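# Put the cover back onto the grey case

## Task

Set the lid back onto the grey case, keep intact anything already achieved so it still holds at the end, and finish with both hands holding nothing.

## Robot and tools

Robot: two arms, left_arm and right_arm. left_arm sits on the +y side and carries a left hand; right_arm carries a right hand. The left hand mirrors the right. Arm bases in the scene frame: left_arm (-0.017, +0.291, 0) m, right_arm (+0.007, -0.330, 0) m, each turned only slightly about z. A camera stand is fixed behind the arms. A loose object may occasionally get nudged by an outside push.

Frames: the scene frame has its origin at table height, halfway between the nominal bases, +z up, +x out across the table, +y toward left_arm. Image left/right do not match arm names. Fixed cameras and the table use the scene frame. Each arm's hand pose, Hand target, velocities and wrist camera pose use that arm's own base frame. The hand point sits just past the index and middle knuckles, out from the palm side. On the right hand its +z runs along straight fingers toward the tips, +x runs across the palm away from the thumb, and +y points out of the palm face. On the left hand +x points toward the thumb. A rigid mast near the wrist on the palm side, about 0.11 to 0.16 m behind the hand point, can strike things. Fingertips carry rubber caps; the rest is hard plastic.

execute_actions(actions, cameras): actions is a list of actions. Each action is 0.5 s and holds up to 15 rows, one per 1/30 s step; if fewer rows are given, the final row repeats. Every row is one flat list of 48 numbers, each in [-1, 1], covering both arms even if one stays still: left arm dx, dy, dz, rx, ry, rz; then 16 left hand motor goals; then left current_limit and speed; then the same 24 for the right arm.

Arm numbers are offsets, not poses. They are measured from that arm's Hand target as it stood when the action began, along that arm's base axes. Every row in one action counts from that same start, so rows do not add up within an action, but each new action starts from the updated target, so repeating an offset keeps moving the arm. Scale: 1.0 equals 0.6 m for dx, dy, dz and 180 degrees for rx, ry, rz. rx, ry, rz form a single rotation vector, turning about the target position. All zeros re-requests the current target.

Hand numbers are absolute goal angles, each scaled linearly between a hinge's two stops, in this order: index_mcp, index_abd, index_pip, index_dip, thumb_cmc, thumb_axl, thumb_mcp, thumb_ipl, middle_mcp, middle_abd, middle_pip, middle_dip, ring_mcp, ring_abd, ring_pip, ring_dip. Straight values: _mcp -0.75, _abd 0.00, _pip -0.58, _dip -0.70, thumb_cmc -0.71, thumb_axl -0.68, thumb_mcp -0.23, thumb_ipl -0.17. Toward +1 the finger hinges curl toward the palm, _abd swings a finger away from the thumb, and thumb_cmc brings the thumb round in front of the palm. A 0 is a real goal; to keep a hand unchanged, resend its hand_goal, hand_current_limit and hand_speed. current_limit maps -1..+1 to 0..550 mA (floor 11 mA); very low values may not lift a finger. speed: a motor moves at (speed+1)/2 of 8.5 rad/s. They start at +0.4 and -0.6 and persist until changed.

cameras: names from cam_head_left, cam_head_right, cam_high, cam_left_wrist, cam_right_wrist (all 672x504), or ["all"], or [] for none. Left out, you get all images with an empty actions list and none otherwise. A wrong name voids the call. An empty actions list just reports state and images.

zoom_image(camera, region): a closer look at part of that camera's most recent image; region is [x0, y0, x1, y1] in pixels from top-left, no wider or taller than 504.

finished_scene(scene): ends the scene for good; scene is 1 and optional. Replying with no tool call also ends it.

Results: end_effector_position (m) and end_effector_quat_wxyz per arm in its base frame; Hand target, the last commanded pose after clipping, from which next offsets count; joint positions, velocities ("within noise" when still) and torques (offset, noisy, include arm weight). Per hand motor: hand_goal, hand_measured on the same scale, hand_current_ma (positive pushes toward -1), and hand_state: moving, goal, blocked or overload. Repeating hand_goal keeps a grip; repeating hand_measured loosens it.

Motion behaviour: each step, orientation requests are limited to 40 degrees from the measured orientation. The hand often stops short of the target and the arm sags, more when loaded; an all-zero action retries, and if still short, send the remaining gap as a further offset, or aim higher. Reported pose may be off by a few centimetres. Tiny moves may not start. To stop pressing on something, set the target back beyond the hand point. With the wrist close to the waist axis, small moves can swing the whole arm.

Gripping: a finger presses only while its goal lies past the object's surface, harder the further past, up to the current cap. A motor at 495 mA or more for a net 5 s shuts off for 10 s and drops what it holds. If an arm is stopped, hand commands sent meanwhile are discarded.

Avoid: anything leaving the table or being left off it (fails the task); dropping parts, releasing moving parts, slamming, hard pushes or hits on fixed or heavy objects; any contact or squeezing between the two arms or hands. Heat builds from holding loads, long reaches and pushing toward unreachable poses; MOTOR HOT warns at 85 C and at 100 C the arm goes limp for 30 to 60 s (OVER-TEMPERATURE FAULT). Thinking time passes in the scene while the robot holds its last command. Before finishing, the lid must rest on the case on its own and both hands must be open and clear.

Each tool is called after "Emit:" in YAML: its name, and indented under it one key for each argument.

## Session

Emit:
execute_actions:
  actions: []

Scene clock: 0.00 s.
left_arm: end_effector_position=(+0.0776, +0.2172, +0.1986) hand_goal=(-0.754, +0.000, -0.576, -0.696, -0.714, -0.678, -0.226, -0.168, -0.754, +0.000, -0.576, -0.696, -0.754, +0.000, -0.576, -0.696) hand_measured=(-0.754, +0.000, -0.576, -0.696, -0.714, -0.678, -0.226, -0.168, -0.754, +0.000, -0.576, -0.696, -0.754, +0.000, -0.576, -0.696) hand_current_ma=(+0, +0, +0, +0, +0, +0, +0, +0, +0, +0, +0, +0, +0, +0, +0, +0) hand_state=(goal, goal, goal, goal, goal, goal, goal, goal, goal, goal, goal, goal, goal, goal, goal, goal) hand_current_limit=0.40 hand_speed=-0.60 end_effector_quat_wxyz=(+0.162, -0.206, +0.961, -0.083) | right_arm: end_effector_position=(+0.3338, +0.3802, +0.3667) hand_goal=(-0.754, +0.000, -0.576, -0.696, -0.714, -0.678, -0.226, -0.168, -0.754, +0.000, -0.576, -0.696, -0.754, +0.000, -0.576, -0.696) hand_measured=(-0.754, +0.000, -0.576, -0.696, -0.714, -0.678, -0.226, -0.168, -0.754, +0.000, -0.576, -0.696, -0.754, +0.000, -0.576, -0.696) hand_current_ma=(+0, +0, +0, +0, +0, +0, +0, +0, +0, +0, +0, +0, +0, +0, +0, +0) hand_state=(goal, goal, goal, goal, goal, goal, goal, goal, goal, goal, goal, goal, goal, goal, goal, goal) hand_current_limit=0.40 hand_speed=-0.60 end_effector_quat_wxyz=(+0.334, -0.188, +0.689, +0.615)
Joint positions: left_arm=[1.182 0.762 0.812 -1.572 0.363 -0.82] | right_arm=[0.54 1.344 0.733 0.581 -0.799 -0.786]
Joint velocities: within noise
Joint torques (N m): no reading
Heat: left arm: hottest waist 28 °C; right arm: hottest elbow 26 °C.
Hand target: left_arm +0.0797, +0.2224, +0.2085; +0.169, -0.204, +0.961, -0.073 | right_arm +0.3368, +0.3820, +0.3779; +0.343, -0.192, +0.682, +0.617

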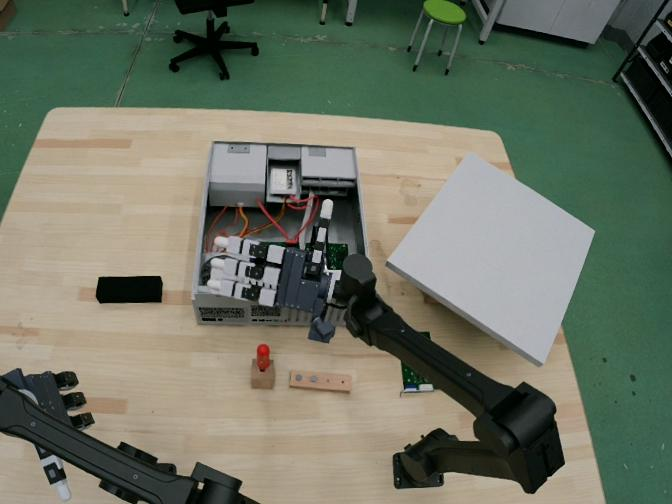

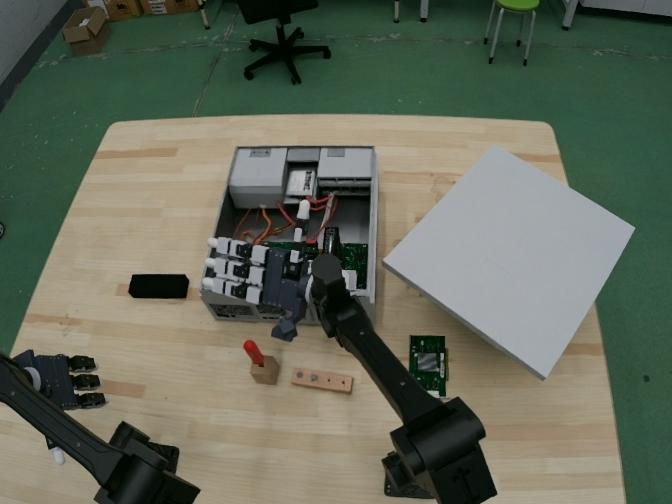

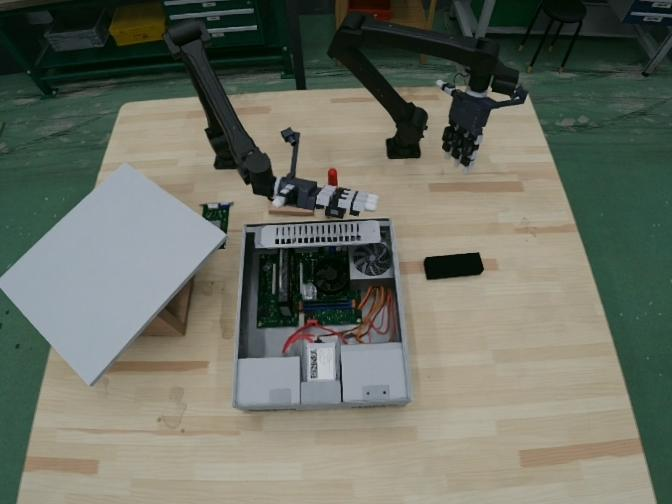

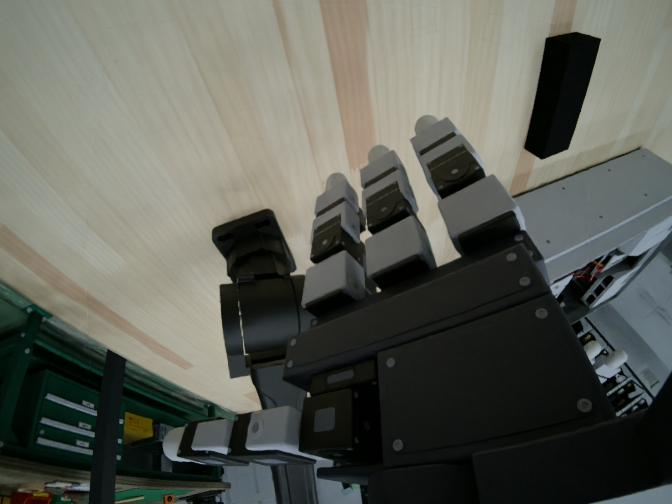

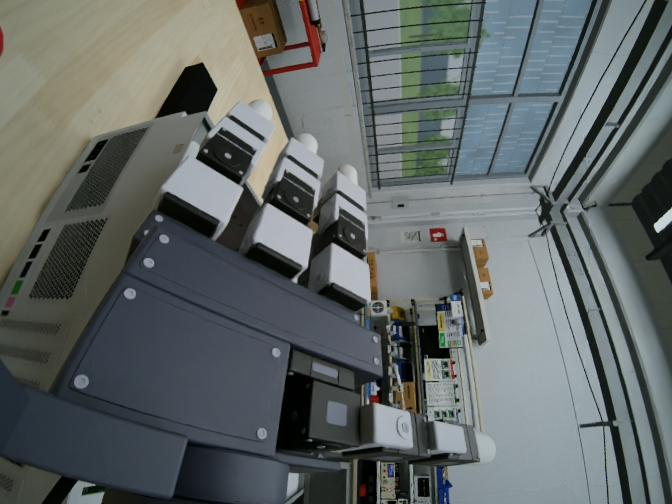

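Emit:
zoom_image:
  camera: "cam_high"
  region: [0, 140, 260, 400]

Emit:
zoom_image:
  camera: "cam_high"
  region: [210, 190, 440, 420]

Emit:
zoom_image:
  camera: "cam_head_right"
  region: [370, 130, 660, 420]

Emit:
zoom_image:
  camera: "cam_head_left"
  region: [180, 130, 400, 350]

Scaled by 1.938 from the camera's 672x504 image, which has a finer 960x720 frame.

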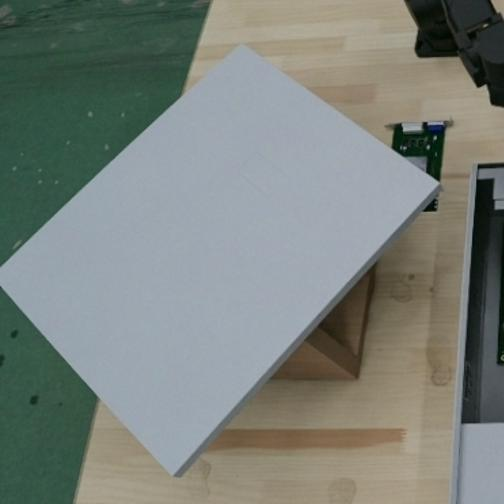

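Scaled by 2.191 from the camera's 672x504 image, which has a finer 960x720 frame.

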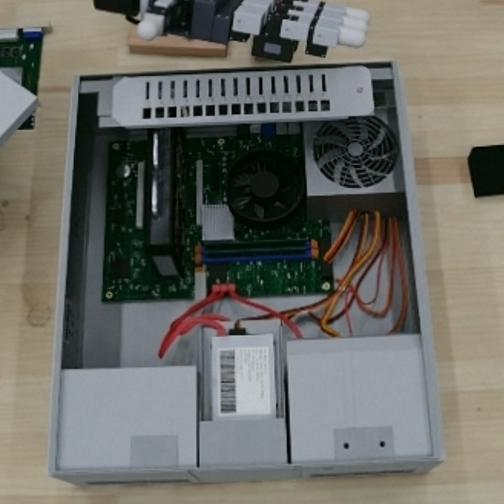

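Scaled by 1.738 from the camera's 672x504 image, which has a finer 960x720 frame.

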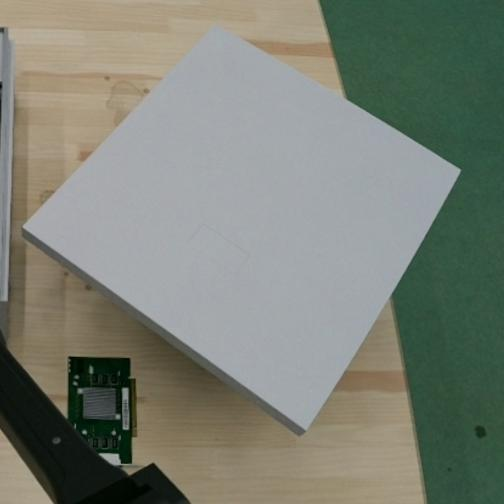

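Scaled by 2.291 from the camera's 672x504 image, which has a finer 960x720 frame.

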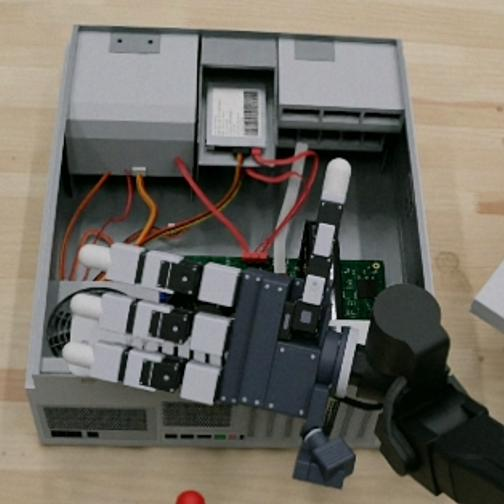

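Emit:
zoom_image:
  camera: "cam_head_left"
  region: [180, 270, 300, 350]

Emit:
zoom_image:
  camera: "cam_head_left"
  region: [190, 130, 380, 230]

Emit:
zoom_image:
  camera: "cam_high"
  region: [225, 350, 425, 420]

Emit:
zoom_image:
  camera: "cam_high"
  region: [230, 200, 410, 260]

Emit:
zoom_image:
  camera: "cam_high"
  region: [60, 260, 220, 400]

Scaled by 4.200 from the camera's 672x504 image, which has a finer 960x720 frame.

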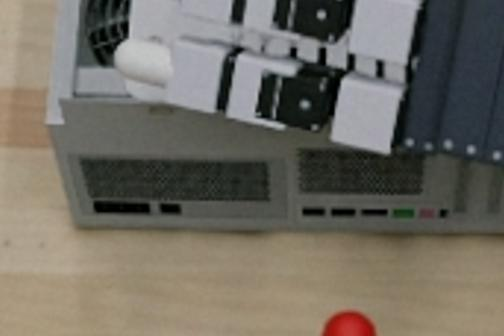

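Scaled by 2.653 from the camera's 672x504 image, which has a finer 960x720 frame.

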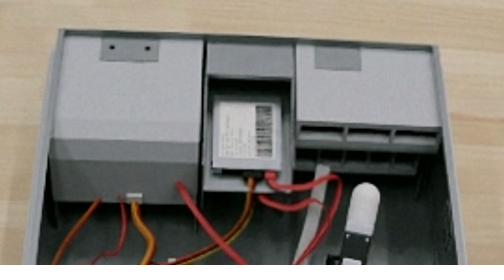

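Scaled by 2.520 from the camera's 672x504 image, which has a finer 960x720 frame.

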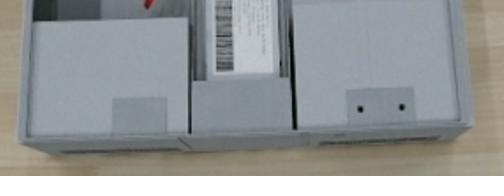

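Scaled by 2.800 from the camera's 672x504 image, which has a finer 960x720 frame.

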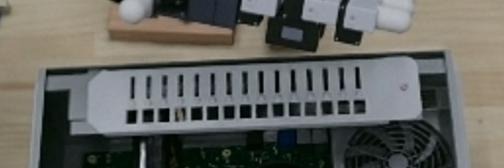

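Scaled by 3.150 from the camera's 672x504 image, which has a finer 960x720 frame.

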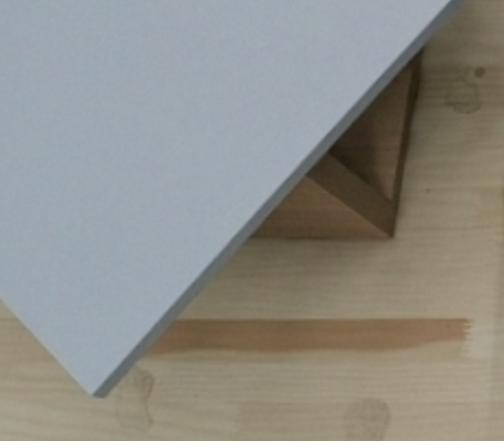

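Emit:
zoom_image:
  camera: "cam_high"
  region: [130, 260, 210, 360]

Emit:
zoom_image:
  camera: "cam_high"
  region: [90, 150, 240, 300]

Emit:
zoom_image:
  camera: "cam_head_right"
  region: [200, 270, 400, 410]

Scaled by 5.040 from the camera's 672x504 image, which has a finer 960x720 frame.

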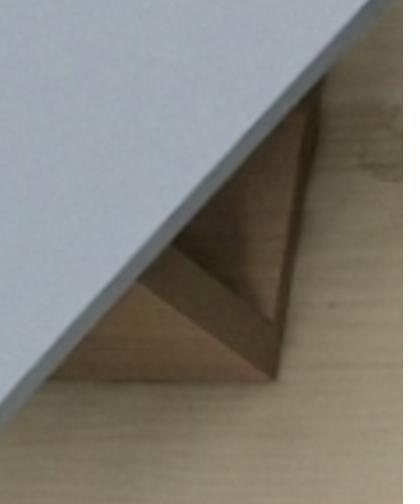

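Scaled by 3.360 from the camera's 672x504 image, which has a finer 960x720 frame.

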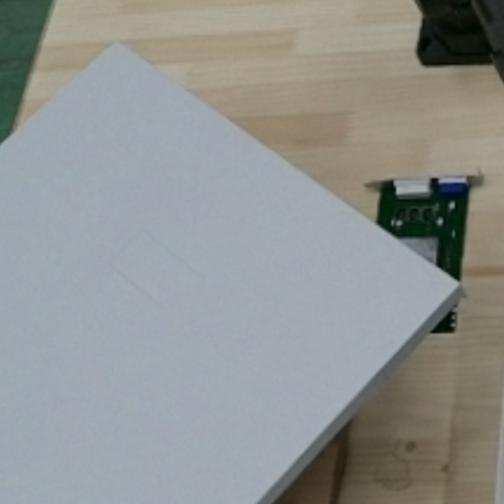

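Scaled by 2.520 from the camera's 672x504 image, which has a finer 960x720 frame.

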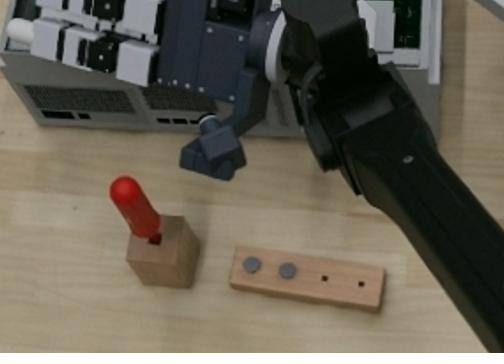

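Emit:
execute_actions:
  actions:
    - [[0,0,0,0,0,0,-0.754,0,-0.576,-0.696,-0.714,-0.678,-0.226,-0.168,-0.754,0,-0.576,-0.696,-0.754,0,-0.576,-0.696,0.4,-0.6,0.01,-0.06,0.06,-0.02,0.02,-0.02,-0.754,0,-0.576,-0.696,-0.714,-0.678,-0.226,-0.168,-0.754,0,-0.576,-0.696,-0.754,0,-0.576,-0.696,0.4,-0.6]]
    - [[0,0,0,0,0,0,-0.754,0,-0.576,-0.696,-0.714,-0.678,-0.226,-0.168,-0.754,0,-0.576,-0.696,-0.754,0,-0.576,-0.696,0.4,-0.6,0.02,-0.15,0.04,-0.04,0.045,-0.035,-0.754,0,-0.576,-0.696,-0.714,-0.678,-0.226,-0.168,-0.754,0,-0.576,-0.696,-0.754,0,-0.576,-0.696,0.4,-0.6]]
    - [[0,0,0,0,0,0,-0.754,0,-0.576,-0.696,-0.714,-0.678,-0.226,-0.168,-0.754,0,-0.576,-0.696,-0.754,0,-0.576,-0.696,0.4,-0.6,0.025,-0.18,0,-0.044,0.049,-0.0375,-0.754,0,-0.576,-0.696,-0.714,-0.678,-0.226,-0.168,-0.754,0,-0.576,-0.696,-0.754,0,-0.576,-0.696,0.4,-0.6]]
    - [[0,0,0,0,0,0,-0.754,0,-0.576,-0.696,-0.714,-0.678,-0.226,-0.168,-0.754,0,-0.576,-0.696,-0.754,0,-0.576,-0.696,0.4,-0.6,0.025,-0.18,0,-0.044,0.049,-0.0375,-0.754,0,-0.576,-0.696,-0.714,-0.678,-0.226,-0.168,-0.754,0,-0.576,-0.696,-0.754,0,-0.576,-0.696,0.4,-0.6]]
  cameras: ["cam_high"]

Scene clock: 217.40 s.
left_arm: end_effector_position=(+0.0776, +0.2172, +0.1986) hand_goal=(-0.754, +0.000, -0.576, -0.696, -0.714, -0.678, -0.226, -0.168, -0.754, +0.000, -0.576, -0.696, -0.754, +0.000, -0.576, -0.696) hand_measured=(-0.752, +0.000, -0.576, -0.696, -0.714, -0.678, -0.224, -0.168, -0.752, +0.000, -0.576, -0.696, -0.752, +0.000, -0.576, -0.696) hand_current_ma=(+1, +0, -1, +0, +0, +1, +3, +0, +1, +0, -1, +0, +1, +0, -1, +0) hand_state=(goal, goal, goal, goal, goal, goal, goal, goal, goal, goal, goal, goal, goal, goal, goal, goal) hand_current_limit=0.40 hand_speed=-0.60 end_effector_quat_wxyz=(+0.162, -0.206, +0.961, -0.083) | right_arm: end_effector_position=(+0.3775, +0.0456, +0.4187) hand_goal=(-0.754, +0.000, -0.576, -0.696, -0.714, -0.678, -0.226, -0.168, -0.754, +0.000, -0.576, -0.696, -0.754, +0.000, -0.576, -0.696) hand_measured=(-0.762, +0.002, -0.576, -0.696, -0.722, -0.678, -0.224, -0.168, -0.762, +0.002, -0.576, -0.696, -0.762, +0.002, -0.576, -0.696) hand_current_ma=(-27, +3, -2, +0, -28, +2, +6, +1, -27, +3, -2, +0, -23, +3, -2, +0) hand_state=(goal, goal, goal, goal, goal, goal, goal, goal, goal, goal, goal, goal, goal, goal, goal, goal) hand_current_limit=0.40 hand_speed=-0.60 end_effector_quat_wxyz=(+0.219, +0.052, +0.887, +0.404)
Joint positions: left_arm=[1.182 0.762 0.812 -1.572 0.363 -0.82] | right_arm=[-0.408 1.123 1.174 -1.416 -0.939 -1.757]
Joint torques (N m): left_arm=[0.38 -1.55 11.02 0.54 0.37 0.01] | right_arm=[0.91 -4.01 12.45 0.57 -0.78 -0.02]
Heat: left arm: hottest elbow 50 °C; right arm: hottest elbow 45 °C.
Hand target: left_arm +0.0797, +0.2224, +0.2085; +0.169, -0.204, +0.961, -0.073 | right_arm +0.3849, +0.0399, +0.4379; +0.225, +0.033, +0.891, +0.392
Off the commanded pose: left_arm 0.011 m, 1 deg | right_arm 0.021 m, 3 deg.
Images, in order (width x height): cam_high 672x504.

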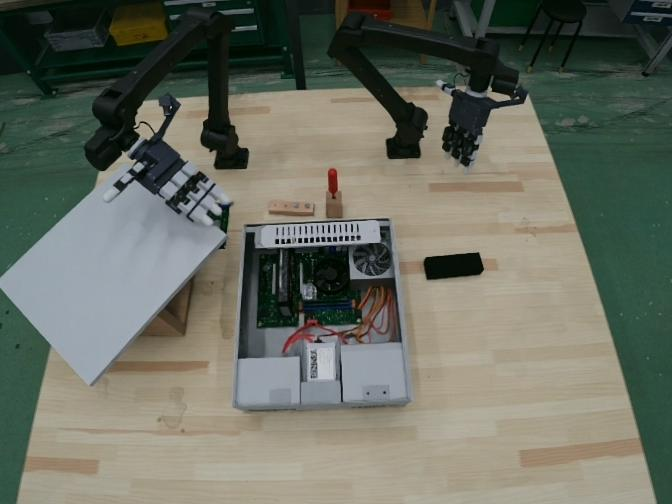

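Emit:
execute_actions:
  actions:
    - [[0.02,0,0.12,0.03,0.1127,-0.05,-0.754,0,-0.576,-0.696,-0.714,-0.678,-0.226,-0.168,-0.754,0,-0.576,-0.696,-0.754,0,-0.576,-0.696,0.4,-0.6,0.018,-0.18,-0.01,-0.04,0.046,-0.035,-0.754,0,-0.576,-0.696,-0.714,-0.678,-0.226,-0.168,-0.754,0,-0.576,-0.696,-0.754,0,-0.576,-0.696,0.4,-0.6]]
    - [[0.06,-0.06,0.12,0,0,-0.15,-0.754,0,-0.576,-0.696,-0.714,-0.678,-0.226,-0.168,-0.754,0,-0.576,-0.696,-0.754,0,-0.576,-0.696,0.4,-0.6,0.018,-0.18,-0.01,-0.04,0.046,-0.035,-0.754,0,-0.576,-0.696,-0.714,-0.678,-0.226,-0.168,-0.754,0,-0.576,-0.696,-0.754,0,-0.576,-0.696,0.4,-0.6]]
    - [[0.1,-0.12,0.1,0,0,-0.167,-0.754,0,-0.576,-0.696,-0.714,-0.678,-0.226,-0.168,-0.754,0,-0.576,-0.696,-0.754,0,-0.576,-0.696,0.4,-0.6,0.018,-0.18,-0.01,-0.04,0.046,-0.035,-0.754,0,-0.576,-0.696,-0.714,-0.678,-0.226,-0.168,-0.754,0,-0.576,-0.696,-0.754,0,-0.576,-0.696,0.4,-0.6]]
    - [[0.12,-0.16,0,0,0,-0.167,-0.754,0,-0.576,-0.2,-0.714,-0.678,-0.226,-0.168,-0.754,0,-0.576,-0.2,-0.754,0,-0.576,-0.2,0.4,-0.6,0.018,-0.18,-0.01,-0.04,0.046,-0.035,-0.754,0,-0.576,-0.2,-0.714,-0.678,-0.226,-0.168,-0.754,0,-0.576,-0.2,-0.754,0,-0.576,-0.2,0.4,-0.6]]
    - [[0.1,-0.16,0,0,0,-0.167,-0.754,0,-0.576,0.65,-0.714,-0.678,-0.226,-0.168,-0.754,0,-0.576,0.65,-0.754,0,-0.576,0.65,0.4,-0.6,0.018,-0.18,-0.01,-0.04,0.046,-0.035,-0.754,0,-0.576,0.65,-0.714,-0.678,-0.226,-0.168,-0.754,0,-0.576,0.65,-0.754,0,-0.576,0.65,0.4,-0.6]]
  cameras: ["all"]

Scene clock: 237.53 s.
left_arm: end_effector_position=(+0.3165, -0.0771, +0.3861) hand_goal=(-0.754, +0.000, -0.576, +0.650, -0.714, -0.678, -0.226, -0.168, -0.754, +0.000, -0.576, +0.650, -0.754, +0.000, -0.576, +0.650) hand_measured=(-0.756, +0.000, -0.576, +0.646, -0.716, -0.678, -0.222, -0.168, -0.754, +0.000, -0.576, +0.646, -0.756, +0.000, -0.576, +0.646) hand_current_ma=(-1, +0, -1, -6, -3, +1, +8, +0, -1, +0, -1, -6, -2, +0, -1, -6) hand_state=(goal, goal, goal, goal, goal, goal, goal, goal, goal, goal, goal, goal, goal, goal, goal, goal) hand_current_limit=0.40 hand_speed=-0.60 end_effector_quat_wxyz=(+0.100, +0.765, +0.632, +0.074) | right_arm: end_effector_position=(+0.4327, -0.4935, +0.3957) hand_goal=(-0.754, +0.000, -0.576, +0.650, -0.714, -0.678, -0.226, -0.168, -0.754, +0.000, -0.576, +0.650, -0.754, +0.000, -0.576, +0.650) hand_measured=(-0.754, +0.002, -0.576, +0.646, -0.716, -0.678, -0.222, -0.168, -0.754, +0.002, -0.576, +0.646, -0.754, +0.002, -0.576, +0.646) hand_current_ma=(+0, +3, -2, -9, -8, +2, +11, +1, +0, +3, -2, -9, +0, +3, -2, -11) hand_state=(goal, goal, goal, goal, goal, goal, goal, goal, goal, goal, goal, goal, goal, goal, goal, goal) hand_current_limit=0.40 hand_speed=-0.60 end_effector_quat_wxyz=(+0.156, +0.354, +0.919, -0.074)
Joint positions: left_arm=[-0.368 0.873 1.251 -1.702 -0.031 -0.174] | right_arm=[-1.002 1.943 2.388 -1.674 -0.065 -1.827]
Joint torques (N m): left_arm=[0.97 -3.14 13.31 0.98 0.06 0.12] | right_arm=[1.73 -14.56 11.71 1.1 0.01 0.17]
Heat: left arm: hottest elbow 51 °C; right arm: hottest elbow 49 °C.
Hand target: left_arm +0.3197, -0.0776, +0.4124; -0.004, +0.778, +0.628, -0.002 | right_arm +0.4388, -0.5000, +0.4081; -0.002, +0.329, +0.944, -0.002
Off the commanded pose: left_arm 0.027 m, 15 deg | right_arm 0.015 m, 20 deg.
joint sent to its limit (left arm) — joint 4 (wrist pitch), lower limit. The joint targets are off in orientation, not in position.
joint sent to its limit (right arm) — joint 4 (wrist pitch), lower limit. The joint targets are off in orientation, not in position.
camera_calibration:
cam_left_wrist: T_world_to_cam=[[-0.714427, -0.683416, -0.150126, 0.200185], [-0.645201, 0.560406, 0.519289, 0.00342864], [-0.270758, 0.467855, -0.841309, 0.577894], [0, 0, 0, 1]] pos_world=[0.301699, -0.135483, 0.514461]
cam_right_wrist: T_world_to_cam=[[0.976777, -0.0264751, 0.212617, -0.487049], [-0.195975, -0.511511, 0.83663, -0.538835], [0.0866061, -0.858869, -0.504821, -0.132555], [0, 0, 0, 1]] pos_world=[0.38162, -0.402362, 0.487444]

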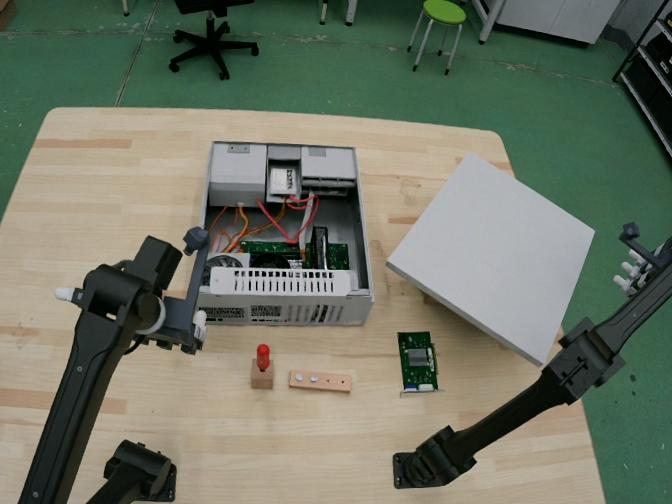

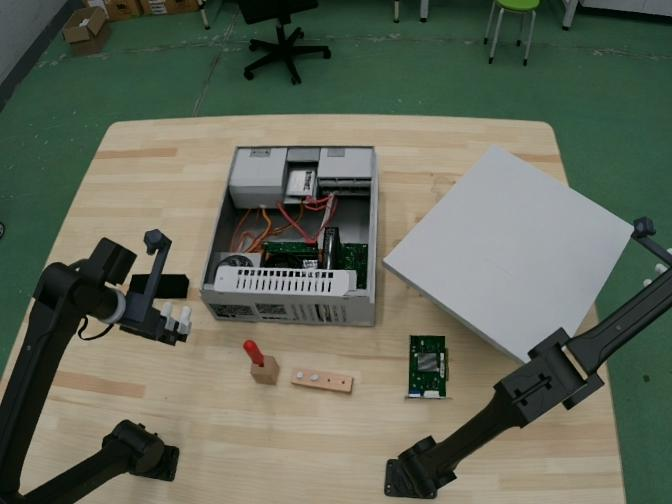

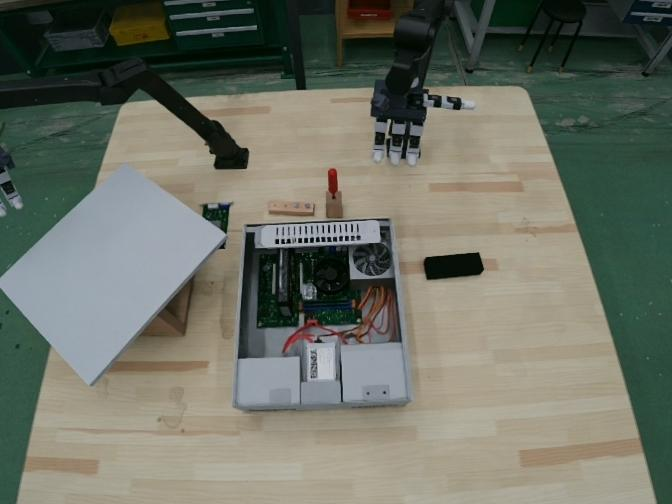

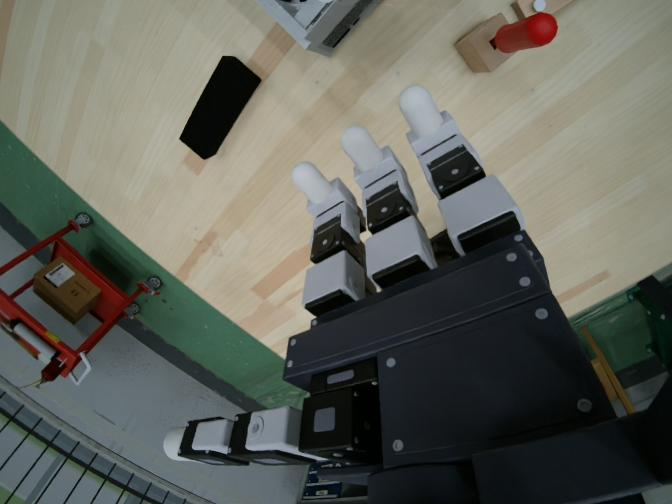

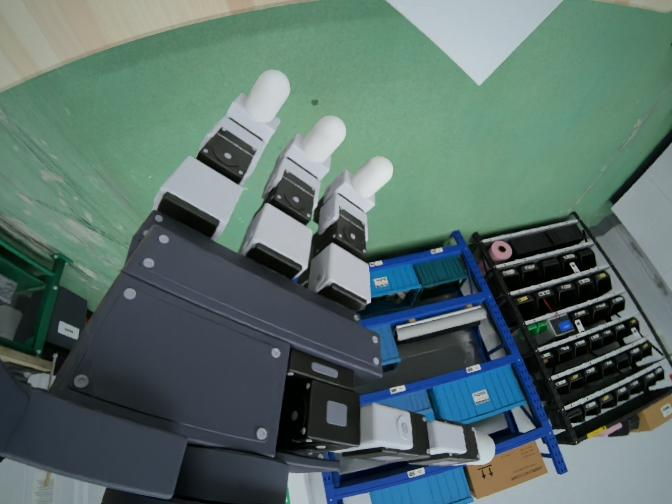

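Emit:
execute_actions:
  actions:
    - [[0.074,-0.165,-0.037,0,0,-0.129,-0.754,0,-0.576,0.65,-0.714,-0.678,-0.226,-0.168,-0.754,0,-0.576,0.65,-0.754,0,-0.576,0.65,0.4,-0.6,0.021,0.005,-0.148,0,0,0,-0.754,0,-0.576,0.65,-0.714,-0.678,-0.226,-0.168,-0.754,0,-0.576,0.65,-0.754,0,-0.576,0.65,0.4,-0.6]]
    - [[0.074,-0.165,-0.037,0,0,-0.129,-0.754,0,-0.576,0.65,-0.714,-0.678,-0.226,-0.168,-0.754,0,-0.576,0.65,-0.754,0,-0.576,0.65,0.4,-0.6,0.021,0.005,-0.148,0,0,0,-0.754,0,-0.576,0.65,-0.714,-0.678,-0.226,-0.168,-0.754,0,-0.576,0.65,-0.754,0,-0.576,0.65,0.4,-0.6]]
    - [[0.074,-0.165,-0.037,0,0,-0.129,-0.754,0,-0.576,0.65,-0.714,-0.678,-0.226,-0.168,-0.754,0,-0.576,0.65,-0.754,0,-0.576,0.65,0.4,-0.6,0,0,0,0,0,0,-0.754,0,-0.576,0.65,-0.714,-0.678,-0.226,-0.168,-0.754,0,-0.576,0.65,-0.754,0,-0.576,0.65,0.4,-0.6]]
    - [[0.074,-0.165,-0.037,-0.034,-0.044,-0.129,-0.754,0,-0.576,0.65,-0.714,-0.678,-0.226,-0.168,-0.754,0,-0.576,0.65,-0.754,0,-0.576,0.65,0.4,-0.6,0,0,0,0,0,0,-0.754,0,-0.576,0.65,-0.714,-0.678,-0.226,-0.168,-0.754,0,-0.576,0.65,-0.754,0,-0.576,0.65,0.4,-0.6]]
    - [[0.074,-0.165,-0.037,-0.034,-0.044,-0.129,-0.754,0,-0.576,0.65,-0.714,-0.678,-0.226,-0.168,-0.754,0,-0.576,0.65,-0.754,0,-0.576,0.65,0.4,-0.6,0,0,0,0,0,0,-0.754,0,-0.576,0.65,-0.714,-0.678,-0.226,-0.168,-0.754,0,-0.576,0.65,-0.754,0,-0.576,0.65,0.4,-0.6]]
  cameras: ["all"]

Scene clock: 267.30 s.
left_arm: end_effector_position=(+0.5373, -0.5603, +0.3037) hand_goal=(-0.754, +0.000, -0.576, +0.650, -0.714, -0.678, -0.226, -0.168, -0.754, +0.000, -0.576, +0.650, -0.754, +0.000, -0.576, +0.650) hand_measured=(-0.754, +0.000, -0.576, +0.646, -0.714, -0.678, -0.222, -0.168, -0.754, +0.000, -0.576, +0.646, -0.752, +0.008, -0.566, +0.662) hand_current_ma=(+0, +0, -1, -5, +0, +1, +8, +0, +1, +0, -1, -5, +4, +13, +21, +26) hand_state=(goal, goal, goal, goal, goal, goal, goal, goal, goal, goal, goal, goal, goal, goal, goal, goal) hand_current_limit=0.40 hand_speed=-0.60 end_effector_quat_wxyz=(+0.115, +0.933, -0.310, +0.141) | right_arm: end_effector_position=(+0.4593, -0.4973, +0.2301) hand_goal=(-0.754, +0.000, -0.576, +0.650, -0.714, -0.678, -0.226, -0.168, -0.754, +0.000, -0.576, +0.650, -0.754, +0.000, -0.576, +0.650) hand_measured=(-0.754, +0.002, -0.576, +0.646, -0.716, -0.678, -0.222, -0.168, -0.754, +0.002, -0.576, +0.646, -0.754, +0.002, -0.576, +0.646) hand_current_ma=(+0, +3, -2, -9, -7, +2, +11, +1, +0, +3, -2, -9, +0, +3, -2, -10) hand_state=(goal, goal, goal, goal, goal, goal, goal, goal, goal, goal, goal, goal, goal, goal, goal, goal) hand_current_limit=0.40 hand_speed=-0.60 end_effector_quat_wxyz=(+0.025, +0.340, +0.940, -0.014)
Joint positions: left_arm=[-0.672 2.207 2.533 -1.55 0.118 1.519] | right_arm=[-0.956 2.129 2.29 -1.674 -0.005 -1.833]
Joint torques (N m): left_arm=[-0.03 -22.24 13.55 0.98 0.31 0.12] | right_arm=[2.2 -17.32 8.68 0.51 0.04 0.01]
Heat: left arm: hottest elbow 61 °C; right arm: hottest elbow 51 °C.
Hand target: left_arm +0.5417, -0.5726, +0.3015; +0.109, +0.930, -0.326, +0.128 | right_arm +0.4640, -0.4941, +0.2303; -0.002, +0.329, +0.944, -0.002
Off the commanded pose: left_arm 0.013 m, 3 deg | right_arm 0.006 m, 4 deg.
joint sent to its limit (right arm) — joint 4 (wrist pitch), lower limit. The joint targets are off in orientation, not in position.
camera_calibration:
cam_left_wrist: T_world_to_cam=[[-0.254095, 0.898138, -0.358864, 0.717514], [0.549991, 0.439389, 0.710245, -0.30852], [0.795579, -0.0169025, -0.605615, -0.121704], [0, 0, 0, 1]] pos_world=[0.448826, -0.510924, 0.402909]
cam_right_wrist: T_world_to_cam=[[0.999955, -0.00941003, 0.00113977, -0.431351], [-0.00720004, -0.675842, 0.737011, -0.542518], [-0.00616499, -0.736986, -0.67588, -0.0791837], [0, 0, 0, 1]] pos_world=[0.426937, -0.429073, 0.346815]

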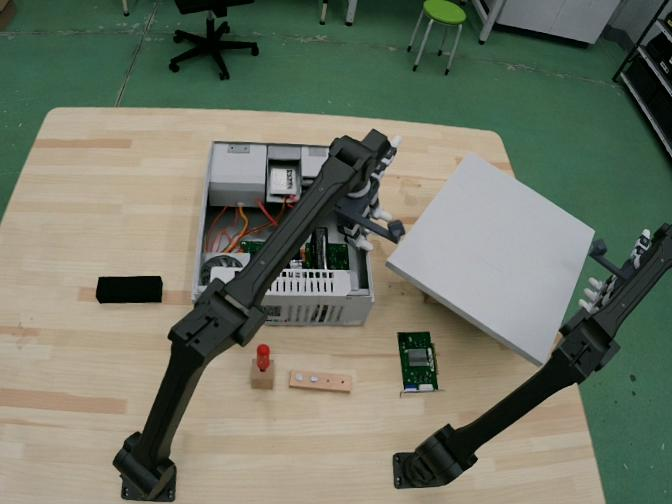

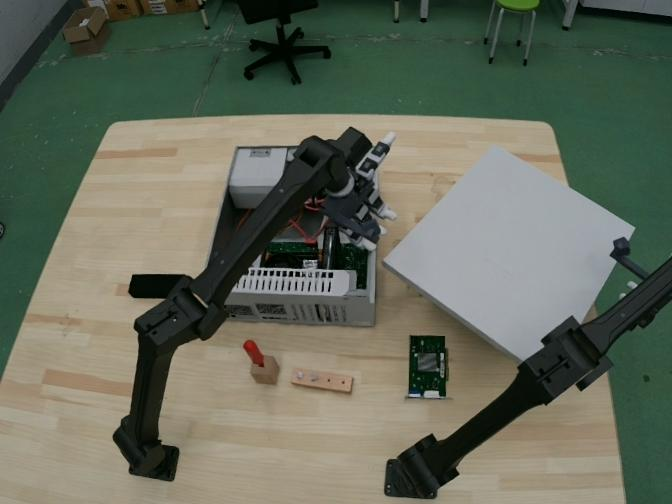

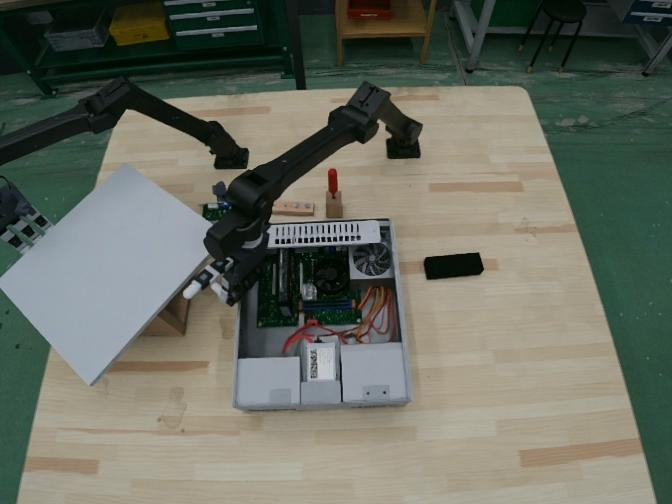

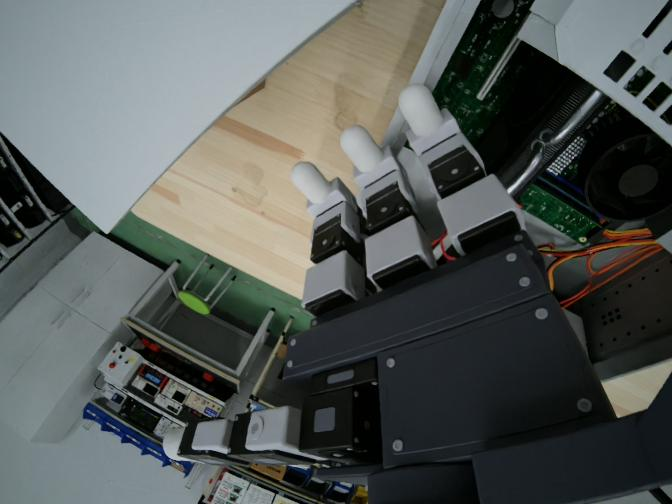

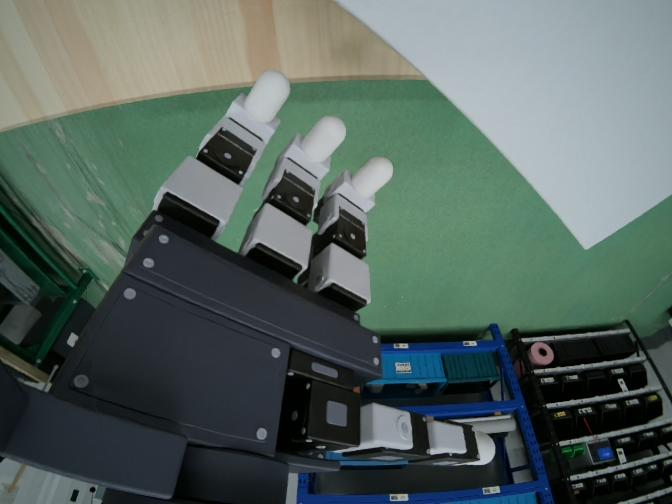

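Emit:
execute_actions:
  actions:
    - [[0.05,-0.072,0,-0.017,-0.022,0,-0.754,0,-0.576,0.65,-0.714,-0.678,-0.226,-0.168,-0.754,0,0.766,-0.696,-0.754,0,0.98,-0.6,0.4,-0.6,0.021,-0.016,0,0,0,0,-0.754,0,-0.576,0.65,-0.714,-0.678,-0.226,-0.168,-0.754,0,-0.576,0.65,-0.754,0,-0.576,0.65,0.4,-0.6]]
    - [[0,0,0,0,0,0,-0.754,0,-0.576,0.65,-0.714,-0.678,-0.226,-0.168,-0.754,0,0.766,-0.696,-0.754,0,0.98,-0.6,0.4,-0.6,0.064,0.055,0,0,0,0,-0.754,0,-0.576,0.65,-0.714,-0.678,-0.226,-0.168,-0.754,0,-0.576,0.65,-0.754,0,-0.576,0.65,0.4,-0.6]]
    - [[0,0,0,0,0,0,-0.754,0,-0.576,0.65,-0.714,-0.678,-0.226,-0.168,-0.754,0,0.766,-0.696,-0.754,0,0.98,-0.6,0.4,-0.6,0.043,0.04,0,0,0,0,-0.754,0,-0.576,0.65,-0.714,-0.678,-0.226,-0.168,-0.754,0,-0.576,0.65,-0.754,0,-0.576,0.65,0.4,-0.6]]
  cameras: ["all"]

Scene clock: 338.97 s.
left_arm: end_effector_position=(+0.5689, -0.6111, +0.2916) hand_goal=(-0.754, +0.000, -0.576, +0.650, -0.714, -0.678, -0.226, -0.168, -0.754, +0.000, +0.766, -0.696, -0.754, +0.000, +0.980, -0.600) hand_measured=(-0.754, +0.000, -0.576, +0.646, -0.714, -0.678, -0.222, -0.168, -0.760, +0.000, +0.760, -0.694, -0.760, +0.004, +0.974, -0.598) hand_current_ma=(+0, +0, -1, -5, +0, +1, +9, +0, -13, +0, -10, +3, -10, +5, -12, +4) hand_state=(goal, goal, goal, goal, goal, goal, goal, goal, goal, goal, goal, goal, goal, goal, goal, goal) hand_current_limit=0.40 hand_speed=-0.60 end_effector_quat_wxyz=(+0.134, +0.920, -0.314, +0.193) | right_arm: end_effector_position=(+0.5308, -0.4410, +0.2274) hand_goal=(-0.754, +0.000, -0.576, +0.650, -0.714, -0.678, -0.226, -0.168, -0.754, +0.000, -0.576, +0.650, -0.754, +0.000, -0.576, +0.650) hand_measured=(-0.754, +0.002, -0.576, +0.646, -0.716, -0.678, -0.222, -0.168, -0.754, +0.002, -0.576, +0.646, -0.754, +0.002, -0.576, +0.646) hand_current_ma=(+0, +3, -2, -9, -4, +2, +11, +1, +0, +3, -2, -9, +0, +3, -2, -10) hand_state=(goal, goal, goal, goal, goal, goal, goal, goal, goal, goal, goal, goal, goal, goal, goal, goal) hand_current_limit=0.40 hand_speed=-0.60 end_effector_quat_wxyz=(+0.026, +0.332, +0.943, -0.011)
Joint positions: left_arm=[-0.699 2.43 2.879 -1.557 0.106 1.504] | right_arm=[-0.821 2.14 2.3 -1.674 -0.005 -1.713]
Joint torques (N m): left_arm=[0.21 -26.4 13.37 1.36 0.33 -0.13] | right_arm=[1.79 -16.21 11.37 0.51 -0.03 0.16]
Heat: left arm: hottest elbow 61 °C; right arm: hottest elbow 47 °C.
Hand target: left_arm +0.5716, -0.6159, +0.3016; +0.122, +0.922, -0.327, +0.169 | right_arm +0.5410, -0.4465, +0.2304; -0.002, +0.328, +0.945, -0.002
Off the commanded pose: left_arm 0.011 m, 3 deg | right_arm 0.012 m, 3 deg.
elbow stopped short (left arm): the move would have taken joint 3 (elbow) straighter than the controller allows.
joint sent to its limit (right arm) — joint 4 (wrist pitch), lower limit. The joint targets are off in orientation, not in position.
camera_calibration:
cam_left_wrist: T_world_to_cam=[[-0.210022, 0.872679, -0.440819, 0.750102], [0.488479, 0.484228, 0.725886, -0.237171], [0.846923, -0.0628791, -0.527984, -0.23494], [0, 0, 0, 1]] pos_world=[0.472367, -0.554526, 0.378774]
cam_right_wrist: T_world_to_cam=[[0.999964, 0.00685632, 0.00500076, -0.496154], [0.000994282, -0.679875, 0.733327, -0.507239], [0.00842782, -0.733296, -0.679857, -0.0443122], [0, 0, 0, 1]] pos_world=[0.497014, -0.373951, 0.344328]

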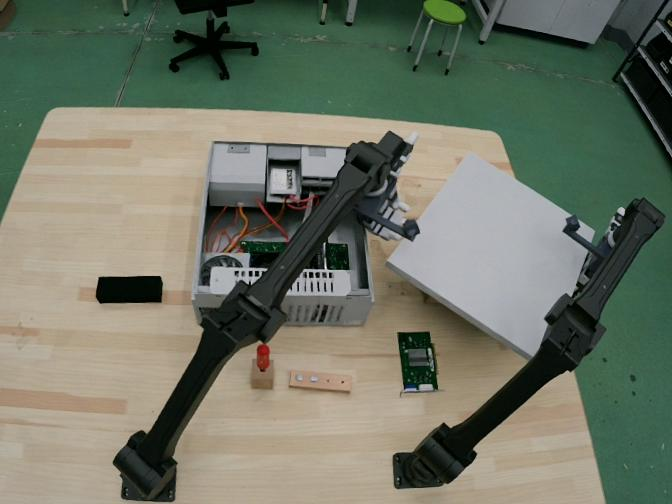

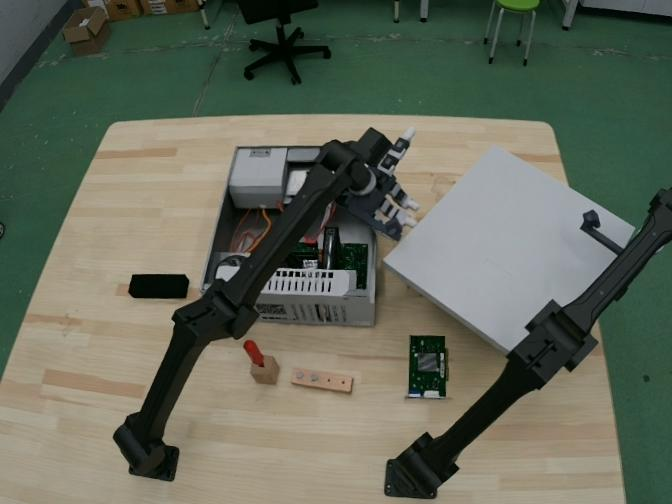

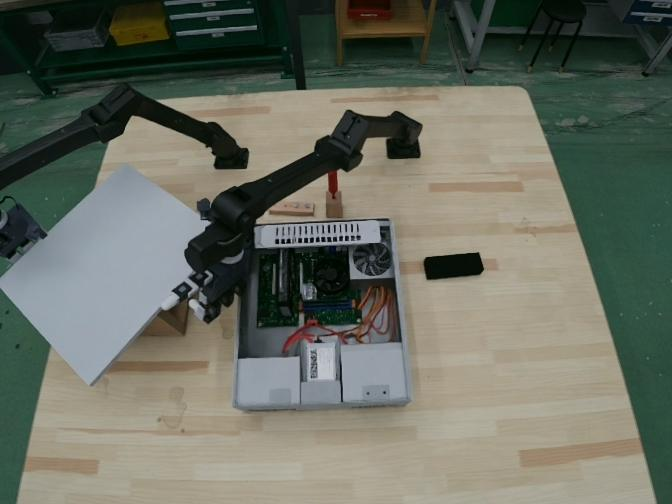

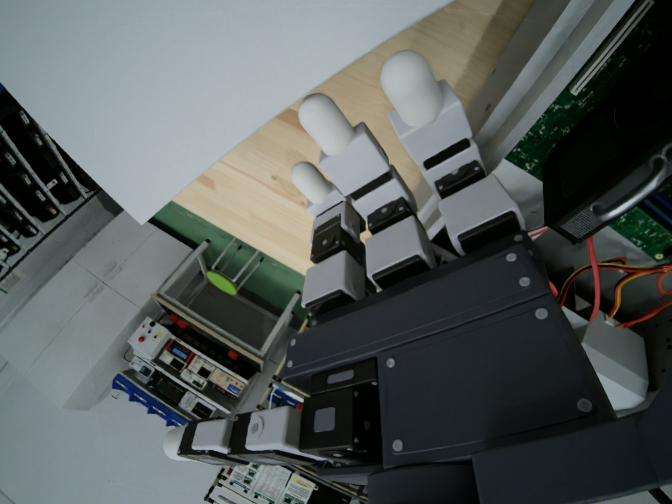

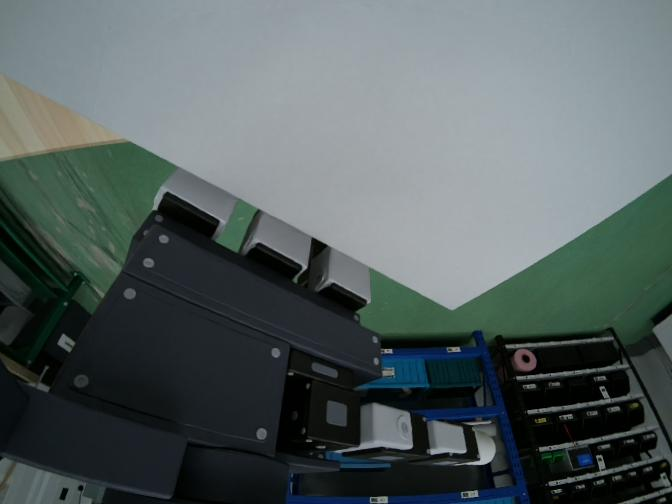

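Emit:
execute_actions:
  actions:
    - [[0,0,-0.05,0,0,0,-0.754,0,-0.576,0.65,-0.714,-0.678,-0.226,-0.168,-0.754,0,0.766,-0.696,-0.754,0,0.98,-0.6,0.4,-0.6,0,0,0.025,0,0,0,-0.754,0,-0.576,0.65,-0.714,-0.678,-0.226,-0.168,-0.754,0,-0.576,0.65,-0.754,0,-0.576,0.65,0.4,-0.6]]
    - [[0,0,0,0,0,0,-0.754,0,-0.576,0.65,-0.714,-0.678,-0.226,-0.168,-0.754,0,0.766,-0.696,-0.754,0,0.98,-0.6,0.4,-0.6,0,0,0.017,0,0,0,-0.754,0,-0.576,0.65,-0.714,-0.678,-0.226,-0.168,-0.754,0,-0.576,0.65,-0.754,0,-0.576,0.65,0.4,-0.6]]
  cameras: ["cam_left_wrist", "cam_right_wrist"]

Scene clock: 346.53 s.
left_arm: end_effector_position=(+0.5681, -0.6107, +0.2862) hand_goal=(-0.754, +0.000, -0.576, +0.650, -0.714, -0.678, -0.226, -0.168, -0.754, +0.000, +0.766, -0.696, -0.754, +0.000, +0.980, -0.600) hand_measured=(-0.754, +0.000, -0.576, +0.646, -0.714, -0.678, -0.222, -0.168, -0.760, +0.000, +0.760, -0.694, -0.762, +0.004, +0.974, -0.598) hand_current_ma=(+0, +0, -1, -5, +0, +1, +9, +0, -11, +0, -9, +3, -15, +5, -11, +4) hand_state=(goal, goal, goal, goal, goal, goal, goal, goal, goal, goal, goal, goal, goal, goal, goal, goal) hand_current_limit=0.40 hand_speed=-0.60 end_effector_quat_wxyz=(+0.132, +0.922, -0.314, +0.186) | right_arm: end_effector_position=(+0.5317, -0.4408, +0.2278) hand_goal=(-0.754, +0.000, -0.576, +0.650, -0.714, -0.678, -0.226, -0.168, -0.754, +0.000, -0.576, +0.650, -0.754, +0.000, -0.576, +0.650) hand_measured=(-0.754, +0.002, -0.576, +0.646, -0.716, -0.678, -0.222, -0.168, -0.754, +0.002, -0.576, +0.646, -0.754, +0.002, -0.576, +0.646) hand_current_ma=(+0, +3, -2, -9, -4, +2, +11, +1, +0, +3, -2, -9, +0, +3, -2, -10) hand_state=(goal, goal, goal, goal, goal, goal, goal, goal, goal, goal, goal, goal, goal, goal, goal, goal) hand_current_limit=0.40 hand_speed=-0.60 end_effector_quat_wxyz=(+0.027, +0.335, +0.942, -0.009)
Joint positions: left_arm=[-0.699 2.439 2.885 -1.569 0.108 1.504] | right_arm=[-0.821 2.14 2.3 -1.674 -0.01 -1.708]
Joint torques (N m): left_arm=[0.38 -24.35 12.88 1.09 0.29 0.07] | right_arm=[1.73 -18.26 12.16 0.5 -0.09 0.15]
Heat: left arm: hottest elbow 63 °C; right arm: hottest elbow 49 °C.
Hand target: left_arm +0.5716, -0.6159, +0.2714; +0.122, +0.922, -0.327, +0.169 | right_arm +0.5410, -0.4465, +0.2556; -0.002, +0.328, +0.945, -0.002
Off the commanded pose: left_arm 0.016 m, 3 deg | right_arm 0.030 m, 4 deg.
elbow stopped short (left arm): the move would have taken joint 3 (elbow) straighter than the controller allows.
joint sent to its limit (right arm) — joint 4 (wrist pitch), lower limit. The joint targets are off in orientation, not in position.
camera_calibration:
cam_left_wrist: T_world_to_cam=[[-0.214198, 0.876538, -0.431046, 0.749188], [0.49711, 0.477688, 0.724359, -0.241486], [0.840833, -0.0591209, -0.538056, -0.228557], [0, 0, 0, 1]] pos_world=[0.472699, -0.554849, 0.37488]
cam_right_wrist: T_world_to_cam=[[0.99996, 0.00135497, 0.00882588, -0.500338], [-0.00552642, -0.682454, 0.730908, -0.504577], [0.00701361, -0.730927, -0.682419, -0.0414371], [0, 0, 0, 1]] pos_world=[0.49782, -0.37396, 0.344938]
Images, in order (width x height): cam_left_wrist 672x504, cam_right_wrist 672x504.

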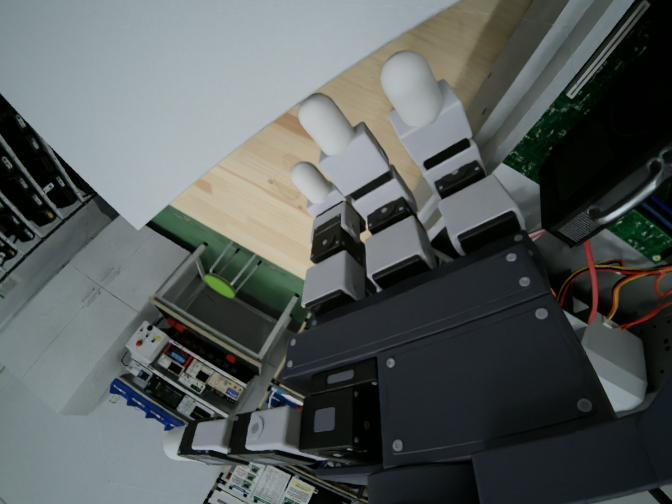

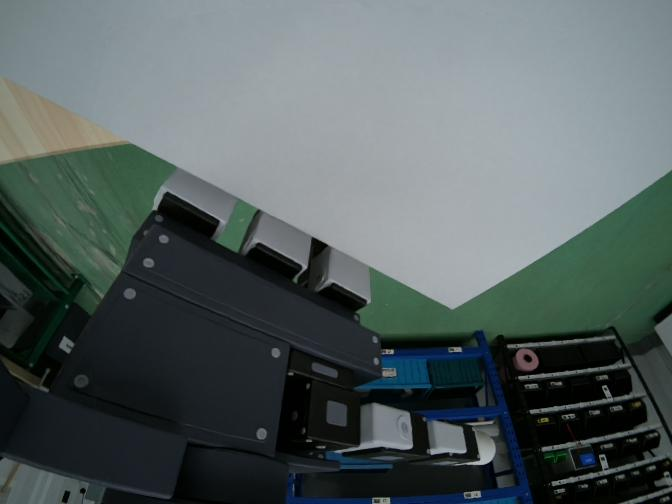

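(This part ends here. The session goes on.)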